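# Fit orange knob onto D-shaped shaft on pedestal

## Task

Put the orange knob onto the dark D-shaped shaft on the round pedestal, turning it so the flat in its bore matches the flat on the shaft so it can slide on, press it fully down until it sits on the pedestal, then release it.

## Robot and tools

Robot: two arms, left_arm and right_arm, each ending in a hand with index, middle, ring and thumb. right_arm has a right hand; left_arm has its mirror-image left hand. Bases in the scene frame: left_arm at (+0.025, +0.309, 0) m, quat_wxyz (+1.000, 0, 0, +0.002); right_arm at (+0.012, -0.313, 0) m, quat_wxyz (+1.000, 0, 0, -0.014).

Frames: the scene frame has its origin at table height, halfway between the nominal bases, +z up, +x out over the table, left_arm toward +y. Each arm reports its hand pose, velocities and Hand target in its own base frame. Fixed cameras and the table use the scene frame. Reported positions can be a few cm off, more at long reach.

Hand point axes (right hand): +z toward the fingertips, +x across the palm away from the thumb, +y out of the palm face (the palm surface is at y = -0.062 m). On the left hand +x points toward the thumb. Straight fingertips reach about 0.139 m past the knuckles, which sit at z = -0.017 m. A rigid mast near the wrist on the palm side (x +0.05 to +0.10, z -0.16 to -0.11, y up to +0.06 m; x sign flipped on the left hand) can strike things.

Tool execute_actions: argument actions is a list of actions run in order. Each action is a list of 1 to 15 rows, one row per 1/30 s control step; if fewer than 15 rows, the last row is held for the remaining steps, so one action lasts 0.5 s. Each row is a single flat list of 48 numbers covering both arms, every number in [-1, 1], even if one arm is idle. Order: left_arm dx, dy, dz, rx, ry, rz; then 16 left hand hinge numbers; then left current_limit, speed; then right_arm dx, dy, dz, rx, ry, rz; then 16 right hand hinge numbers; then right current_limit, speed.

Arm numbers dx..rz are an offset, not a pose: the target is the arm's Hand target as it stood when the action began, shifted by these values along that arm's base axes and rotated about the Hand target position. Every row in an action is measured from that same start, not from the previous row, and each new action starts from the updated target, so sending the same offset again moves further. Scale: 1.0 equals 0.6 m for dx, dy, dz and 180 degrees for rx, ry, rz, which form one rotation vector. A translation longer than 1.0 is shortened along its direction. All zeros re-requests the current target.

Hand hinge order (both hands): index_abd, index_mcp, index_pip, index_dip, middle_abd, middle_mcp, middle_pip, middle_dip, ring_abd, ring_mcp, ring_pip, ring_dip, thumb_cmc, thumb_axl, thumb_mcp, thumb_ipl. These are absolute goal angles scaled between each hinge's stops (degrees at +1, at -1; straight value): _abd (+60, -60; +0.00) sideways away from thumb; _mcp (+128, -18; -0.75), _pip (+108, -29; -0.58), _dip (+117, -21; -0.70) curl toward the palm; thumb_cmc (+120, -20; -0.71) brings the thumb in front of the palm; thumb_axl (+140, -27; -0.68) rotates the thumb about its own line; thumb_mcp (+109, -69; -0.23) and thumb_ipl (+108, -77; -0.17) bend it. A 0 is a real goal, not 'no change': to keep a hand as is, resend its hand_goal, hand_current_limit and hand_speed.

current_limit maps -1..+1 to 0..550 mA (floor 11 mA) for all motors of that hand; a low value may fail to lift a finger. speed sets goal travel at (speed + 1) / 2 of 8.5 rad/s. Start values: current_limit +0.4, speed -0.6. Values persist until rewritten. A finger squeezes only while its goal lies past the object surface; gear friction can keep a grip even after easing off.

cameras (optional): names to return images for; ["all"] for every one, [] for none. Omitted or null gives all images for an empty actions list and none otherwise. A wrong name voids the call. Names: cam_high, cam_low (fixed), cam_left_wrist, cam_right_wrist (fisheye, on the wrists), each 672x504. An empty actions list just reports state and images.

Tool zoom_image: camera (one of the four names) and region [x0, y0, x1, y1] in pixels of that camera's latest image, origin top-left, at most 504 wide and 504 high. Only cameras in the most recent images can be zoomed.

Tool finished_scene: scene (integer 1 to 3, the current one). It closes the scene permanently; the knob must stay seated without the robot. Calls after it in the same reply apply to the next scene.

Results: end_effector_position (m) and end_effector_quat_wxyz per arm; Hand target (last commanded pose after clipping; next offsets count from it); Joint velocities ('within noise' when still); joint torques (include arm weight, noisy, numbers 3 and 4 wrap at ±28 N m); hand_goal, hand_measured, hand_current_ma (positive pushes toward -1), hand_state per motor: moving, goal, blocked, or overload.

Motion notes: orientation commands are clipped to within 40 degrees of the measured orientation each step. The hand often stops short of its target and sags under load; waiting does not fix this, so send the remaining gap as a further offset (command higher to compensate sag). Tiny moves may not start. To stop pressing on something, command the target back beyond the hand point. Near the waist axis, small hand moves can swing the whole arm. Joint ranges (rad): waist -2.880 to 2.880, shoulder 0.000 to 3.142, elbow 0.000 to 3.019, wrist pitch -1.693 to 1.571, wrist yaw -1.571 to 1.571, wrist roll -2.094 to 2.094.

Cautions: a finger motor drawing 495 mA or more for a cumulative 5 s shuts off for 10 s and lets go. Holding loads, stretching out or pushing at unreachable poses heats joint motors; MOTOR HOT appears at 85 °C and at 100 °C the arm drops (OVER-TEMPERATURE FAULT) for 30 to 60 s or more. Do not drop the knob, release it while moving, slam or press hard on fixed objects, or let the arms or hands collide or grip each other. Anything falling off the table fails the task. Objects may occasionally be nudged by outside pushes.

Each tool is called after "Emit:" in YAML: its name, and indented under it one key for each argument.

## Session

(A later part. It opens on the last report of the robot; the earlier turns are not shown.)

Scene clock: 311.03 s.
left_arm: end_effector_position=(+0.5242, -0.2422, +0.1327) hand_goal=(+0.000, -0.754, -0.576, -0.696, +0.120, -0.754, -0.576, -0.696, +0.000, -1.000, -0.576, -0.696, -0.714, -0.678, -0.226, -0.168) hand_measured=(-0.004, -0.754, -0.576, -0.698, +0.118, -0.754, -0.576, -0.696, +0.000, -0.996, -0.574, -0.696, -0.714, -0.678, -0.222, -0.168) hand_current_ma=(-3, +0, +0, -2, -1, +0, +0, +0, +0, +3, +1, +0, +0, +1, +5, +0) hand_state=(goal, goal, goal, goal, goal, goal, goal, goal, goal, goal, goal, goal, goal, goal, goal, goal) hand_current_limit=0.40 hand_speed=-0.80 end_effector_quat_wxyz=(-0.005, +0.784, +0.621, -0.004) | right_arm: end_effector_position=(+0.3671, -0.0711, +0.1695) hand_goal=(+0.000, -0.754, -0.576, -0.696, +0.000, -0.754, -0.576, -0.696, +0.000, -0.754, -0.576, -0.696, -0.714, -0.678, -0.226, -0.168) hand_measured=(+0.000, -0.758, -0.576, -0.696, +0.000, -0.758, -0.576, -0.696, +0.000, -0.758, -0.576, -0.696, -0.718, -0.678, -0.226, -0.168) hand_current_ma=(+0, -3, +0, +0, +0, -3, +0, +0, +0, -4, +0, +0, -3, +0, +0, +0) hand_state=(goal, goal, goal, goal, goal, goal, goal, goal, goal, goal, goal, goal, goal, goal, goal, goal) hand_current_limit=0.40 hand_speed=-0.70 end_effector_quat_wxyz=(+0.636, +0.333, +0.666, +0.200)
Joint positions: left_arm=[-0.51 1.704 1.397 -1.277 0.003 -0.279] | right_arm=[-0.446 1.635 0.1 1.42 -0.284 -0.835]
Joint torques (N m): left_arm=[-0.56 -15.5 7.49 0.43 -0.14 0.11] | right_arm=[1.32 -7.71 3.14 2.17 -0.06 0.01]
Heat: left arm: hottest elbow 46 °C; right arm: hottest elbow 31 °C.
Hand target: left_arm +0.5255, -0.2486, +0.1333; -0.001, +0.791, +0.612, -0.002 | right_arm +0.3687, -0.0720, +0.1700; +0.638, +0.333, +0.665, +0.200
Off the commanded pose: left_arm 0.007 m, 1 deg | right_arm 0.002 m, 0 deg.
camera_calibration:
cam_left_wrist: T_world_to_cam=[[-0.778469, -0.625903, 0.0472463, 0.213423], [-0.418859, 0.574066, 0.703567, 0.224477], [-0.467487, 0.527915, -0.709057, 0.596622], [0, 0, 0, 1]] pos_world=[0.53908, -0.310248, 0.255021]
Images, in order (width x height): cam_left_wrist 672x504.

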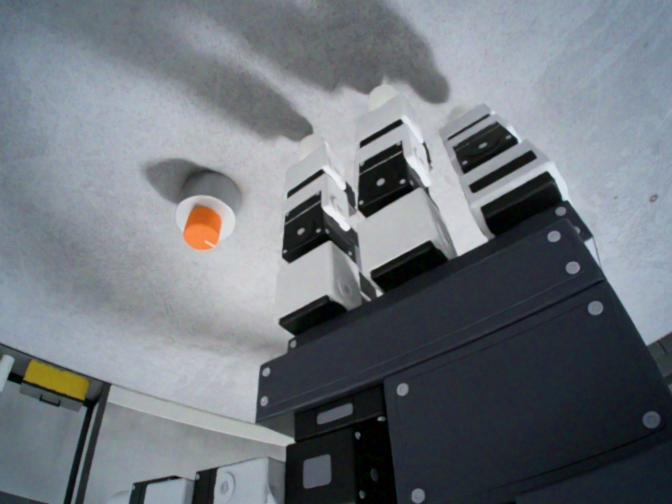

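Emit:
execute_actions:
  actions:
    - [[0,0,-0.018,0,0,0,0,-0.754,-0.576,-0.696,0.12,-0.754,-0.576,-0.696,0,-1,-0.576,-0.696,-0.714,-0.678,-0.226,-0.168,0.4,-0.8,0,0,0,0,0,0,0,-0.754,-0.576,-0.696,0,-0.754,-0.576,-0.696,0,-0.754,-0.576,-0.696,-0.714,-0.678,-0.226,-0.168,0.4,-0.7]]

Emit:
execute_actions:
  actions:
    - [[0,0,-0.012,0,0,0,0,-0.754,-0.576,-0.696,0.12,-0.754,-0.576,-0.696,0,-1,-0.576,-0.696,-0.714,-0.678,-0.226,-0.168,0.4,-0.8,0,0,0,0,0,0,0,-0.754,-0.576,-0.696,0,-0.754,-0.576,-0.696,0,-0.754,-0.576,-0.696,-0.714,-0.678,-0.226,-0.168,0.4,-0.7]]

Scene clock: 313.20 s.
left_arm: end_effector_position=(+0.5263, -0.2435, +0.1296) hand_goal=(+0.000, -0.754, -0.576, -0.696, +0.120, -0.754, -0.576, -0.696, +0.000, -1.000, -0.576, -0.696, -0.714, -0.678, -0.226, -0.168) hand_measured=(-0.004, -0.754, -0.576, -0.698, +0.118, -0.754, -0.576, -0.696, +0.000, -0.996, -0.574, -0.696, -0.714, -0.678, -0.222, -0.168) hand_current_ma=(-3, +0, +0, -2, -1, +0, +0, +0, +0, +3, +1, +0, +0, +1, +5, +0) hand_state=(goal, goal, goal, goal, goal, goal, goal, goal, goal, goal, goal, goal, goal, goal, goal, goal) hand_current_limit=0.40 hand_speed=-0.80 end_effector_quat_wxyz=(+0.002, +0.784, +0.621, -0.001) | right_arm: end_effector_position=(+0.3671, -0.0711, +0.1695) hand_goal=(+0.000, -0.754, -0.576, -0.696, +0.000, -0.754, -0.576, -0.696, +0.000, -0.754, -0.576, -0.696, -0.714, -0.678, -0.226, -0.168) hand_measured=(+0.000, -0.758, -0.576, -0.696, +0.000, -0.758, -0.576, -0.696, +0.000, -0.758, -0.576, -0.696, -0.718, -0.678, -0.226, -0.168) hand_current_ma=(+0, -3, +0, +0, +0, -3, +0, +0, +0, -4, +0, +0, -3, +0, +0, +0) hand_state=(goal, goal, goal, goal, goal, goal, goal, goal, goal, goal, goal, goal, goal, goal, goal, goal) hand_current_limit=0.40 hand_speed=-0.70 end_effector_quat_wxyz=(+0.636, +0.333, +0.666, +0.200)
Joint positions: left_arm=[-0.51 1.704 1.386 -1.25 0.003 -0.279] | right_arm=[-0.446 1.635 0.1 1.42 -0.284 -0.835]
Joint torques (N m): left_arm=[-0.44 -14.8 6.99 0.54 -0.14 0.12] | right_arm=[1.32 -7.71 3.12 2.18 -0.05 0.01]
Heat: left arm: hottest elbow 46 °C; right arm: hottest elbow 31 °C.
Hand target: left_arm +0.5256, -0.2487, +0.1224; -0.001, +0.790, +0.612, -0.002 | right_arm +0.3687, -0.0720, +0.1700; +0.638, +0.333, +0.665, +0.200
Off the commanded pose: left_arm 0.009 m, 1 deg | right_arm 0.002 m, 0 deg.

Scene clock: 313.90 s.
left_arm: end_effector_position=(+0.5272, -0.2442, +0.1276) hand_goal=(+0.000, -0.754, -0.576, -0.696, +0.120, -0.754, -0.576, -0.696, +0.000, -1.000, -0.576, -0.696, -0.714, -0.678, -0.226, -0.168) hand_measured=(+0.000, -0.756, -0.576, -0.698, +0.118, -0.754, -0.576, -0.696, +0.000, -0.996, -0.574, -0.696, -0.714, -0.678, -0.222, -0.168) hand_current_ma=(+0, -1, +0, -2, -1, +0, +0, +0, +0, +3, +1, +0, +0, +1, +5, +0) hand_state=(goal, goal, goal, goal, goal, goal, goal, goal, goal, goal, goal, goal, goal, goal, goal, goal) hand_current_limit=0.40 hand_speed=-0.80 end_effector_quat_wxyz=(+0.005, +0.784, +0.621, +0.000) | right_arm: end_effector_position=(+0.3671, -0.0711, +0.1695) hand_goal=(+0.000, -0.754, -0.576, -0.696, +0.000, -0.754, -0.576, -0.696, +0.000, -0.754, -0.576, -0.696, -0.714, -0.678, -0.226, -0.168) hand_measured=(+0.000, -0.758, -0.576, -0.696, +0.000, -0.758, -0.576, -0.696, +0.000, -0.758, -0.576, -0.696, -0.718, -0.678, -0.226, -0.168) hand_current_ma=(+0, -3, +0, +0, +0, -3, +0, +0, +0, -4, +0, +0, -3, +0, +0, +0) hand_state=(goal, goal, goal, goal, goal, goal, goal, goal, goal, goal, goal, goal, goal, goal, goal, goal) hand_current_limit=0.40 hand_speed=-0.70 end_effector_quat_wxyz=(+0.636, +0.333, +0.666, +0.200)
Joint positions: left_arm=[-0.51 1.704 1.379 -1.235 0.003 -0.279] | right_arm=[-0.446 1.635 0.1 1.42 -0.284 -0.835]
Joint torques (N m): left_arm=[-0.44 -14.39 6.61 0.65 -0.13 0.12] | right_arm=[1.38 -7.71 3.14 2.17 -0.06 0.01]
Heat: left arm: hottest elbow 46 °C; right arm: hottest elbow 31 °C.
Hand target: left_arm +0.5255, -0.2486, +0.1152; -0.001, +0.790, +0.613, -0.002 | right_arm +0.3687, -0.0720, +0.1700; +0.638, +0.333, +0.665, +0.200
Off the commanded pose: left_arm 0.013 m, 1 deg | right_arm 0.002 m, 0 deg.

Emit:
execute_actions:
  actions:
    - [[0,0,-0.018,0,0,0,0,-0.754,-0.576,-0.696,0.12,-0.754,-0.576,-0.696,0,-1,-0.576,-0.696,-0.714,-0.678,-0.226,-0.168,0.4,-0.8,0,0,0,0,0,0,0,-0.754,-0.576,-0.696,0,-0.754,-0.576,-0.696,0,-0.754,-0.576,-0.696,-0.714,-0.678,-0.226,-0.168,0.4,-0.7]]

Scene clock: 316.00 s.
left_arm: end_effector_position=(+0.5298, -0.2451, +0.1279) hand_goal=(+0.000, -0.754, -0.576, -0.696, +0.120, -0.754, -0.576, -0.696, +0.000, -1.000, -0.576, -0.696, -0.714, -0.678, -0.226, -0.168) hand_measured=(-0.002, -0.774, -0.588, -0.702, +0.118, -0.754, -0.576, -0.696, +0.000, -0.996, -0.574, -0.696, -0.714, -0.678, -0.222, -0.168) hand_current_ma=(-1, -38, -18, -8, -1, +0, +0, +0, +0, +3, +1, +0, +0, +1, +5, +0) hand_state=(goal, goal, goal, goal, goal, goal, goal, goal, goal, goal, goal, goal, goal, goal, goal, goal) hand_current_limit=0.40 hand_speed=-0.80 end_effector_quat_wxyz=(+0.012, +0.784, +0.621, +0.004) | right_arm: end_effector_position=(+0.3671, -0.0711, +0.1695) hand_goal=(+0.000, -0.754, -0.576, -0.696, +0.000, -0.754, -0.576, -0.696, +0.000, -0.754, -0.576, -0.696, -0.714, -0.678, -0.226, -0.168) hand_measured=(+0.000, -0.758, -0.576, -0.696, +0.000, -0.758, -0.576, -0.696, +0.000, -0.758, -0.576, -0.696, -0.718, -0.678, -0.226, -0.168) hand_current_ma=(+0, -3, +0, +0, +0, -3, +0, +0, +0, -4, +0, +0, -3, +0, +0, +0) hand_state=(goal, goal, goal, goal, goal, goal, goal, goal, goal, goal, goal, goal, goal, goal, goal, goal) hand_current_limit=0.40 hand_speed=-0.70 end_effector_quat_wxyz=(+0.636, +0.333, +0.666, +0.200)
Joint positions: left_arm=[-0.51 1.703 1.374 -1.217 0.001 -0.279] | right_arm=[-0.446 1.635 0.1 1.42 -0.284 -0.835]
Joint torques (N m): left_arm=[-0.44 -13.51 5.7 1.01 -0.04 0.13] | right_arm=[1.32 -7.71 3.14 2.18 -0.05 0.01]
Heat: left arm: hottest elbow 45 °C; right arm: hottest elbow 31 °C.
Hand target: left_arm +0.5256, -0.2486, +0.1045; -0.001, +0.790, +0.613, -0.002 | right_arm +0.3687, -0.0720, +0.1700; +0.638, +0.333, +0.665, +0.200
Off the commanded pose: left_arm 0.024 m, 2 deg | right_arm 0.002 m, 0 deg.

Emit:
execute_actions:
  actions:
    - [[0,0,0.08,0,0,0,0,-0.754,-0.576,-0.696,0.12,-0.754,-0.576,-0.696,0,-1,-0.576,-0.696,-0.714,-0.678,-0.226,-0.168,0.4,-0.8,0,0,0,0,0,0,0,-0.754,-0.576,-0.696,0,-0.754,-0.576,-0.696,0,-0.754,-0.576,-0.696,-0.714,-0.678,-0.226,-0.168,0.4,-0.7]]
  cameras: ["cam_high"]

Emit:
finished_scene:
  scene: 3

Scene clock: 319.07 s.
left_arm: end_effector_position=(+0.5141, -0.2365, +0.1310) hand_goal=(+0.000, -0.754, -0.576, -0.696, +0.120, -0.754, -0.576, -0.696, +0.000, -1.000, -0.576, -0.696, -0.714, -0.678, -0.226, -0.168) hand_measured=(-0.002, -0.754, -0.578, -0.700, +0.118, -0.752, -0.576, -0.696, +0.000, -0.996, -0.574, -0.696, -0.714, -0.678, -0.222, -0.168) hand_current_ma=(-1, +0, -2, -3, -1, +1, +0, +0, +0, +5, +1, +0, +0, +1, +5, +0) hand_state=(goal, goal, goal, goal, goal, goal, goal, goal, goal, goal, goal, goal, goal, goal, goal, goal) hand_current_limit=0.40 hand_speed=-0.80 end_effector_quat_wxyz=(-0.019, +0.784, +0.621, -0.009) | right_arm: end_effector_position=(+0.3671, -0.0711, +0.1695) hand_goal=(+0.000, -0.754, -0.576, -0.696, +0.000, -0.754, -0.576, -0.696, +0.000, -0.754, -0.576, -0.696, -0.714, -0.678, -0.226, -0.168) hand_measured=(+0.000, -0.758, -0.576, -0.696, +0.000, -0.758, -0.576, -0.696, +0.000, -0.758, -0.576, -0.696, -0.718, -0.678, -0.226, -0.168) hand_current_ma=(+0, -3, +0, +0, +0, -3, +0, +0, +0, -4, +0, +0, -3, +0, +0, +0) hand_state=(goal, goal, goal, goal, goal, goal, goal, goal, goal, goal, goal, goal, goal, goal, goal, goal) hand_current_limit=0.40 hand_speed=-0.70 end_effector_quat_wxyz=(+0.636, +0.333, +0.666, +0.200)
Joint positions: left_arm=[-0.51 1.693 1.384 -1.304 0.002 -0.279] | right_arm=[-0.446 1.635 0.1 1.42 -0.284 -0.835]
Joint torques (N m): left_arm=[-0.56 -15.74 10.66 -0.47 -0.08 0.11] | right_arm=[1.32 -7.71 3.12 2.18 -0.06 0.01]
Heat: left arm: hottest elbow 45 °C; right arm: hottest elbow 31 °C.
Hand target: left_arm +0.5255, -0.2486, +0.1523; -0.001, +0.790, +0.613, -0.002 | right_arm +0.3687, -0.0720, +0.1700; +0.638, +0.333, +0.665, +0.200
Off the commanded pose: left_arm 0.027 m, 3 deg | right_arm 0.002 m, 0 deg.
Images, in order (width x height): cam_high 672x504.

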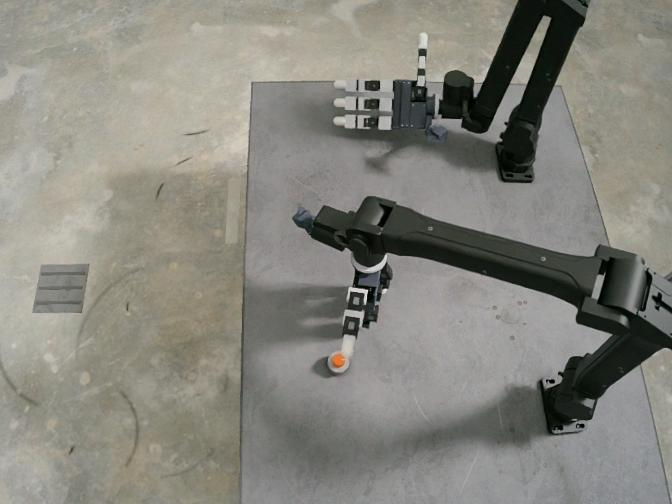

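The scene is finished: the task was done.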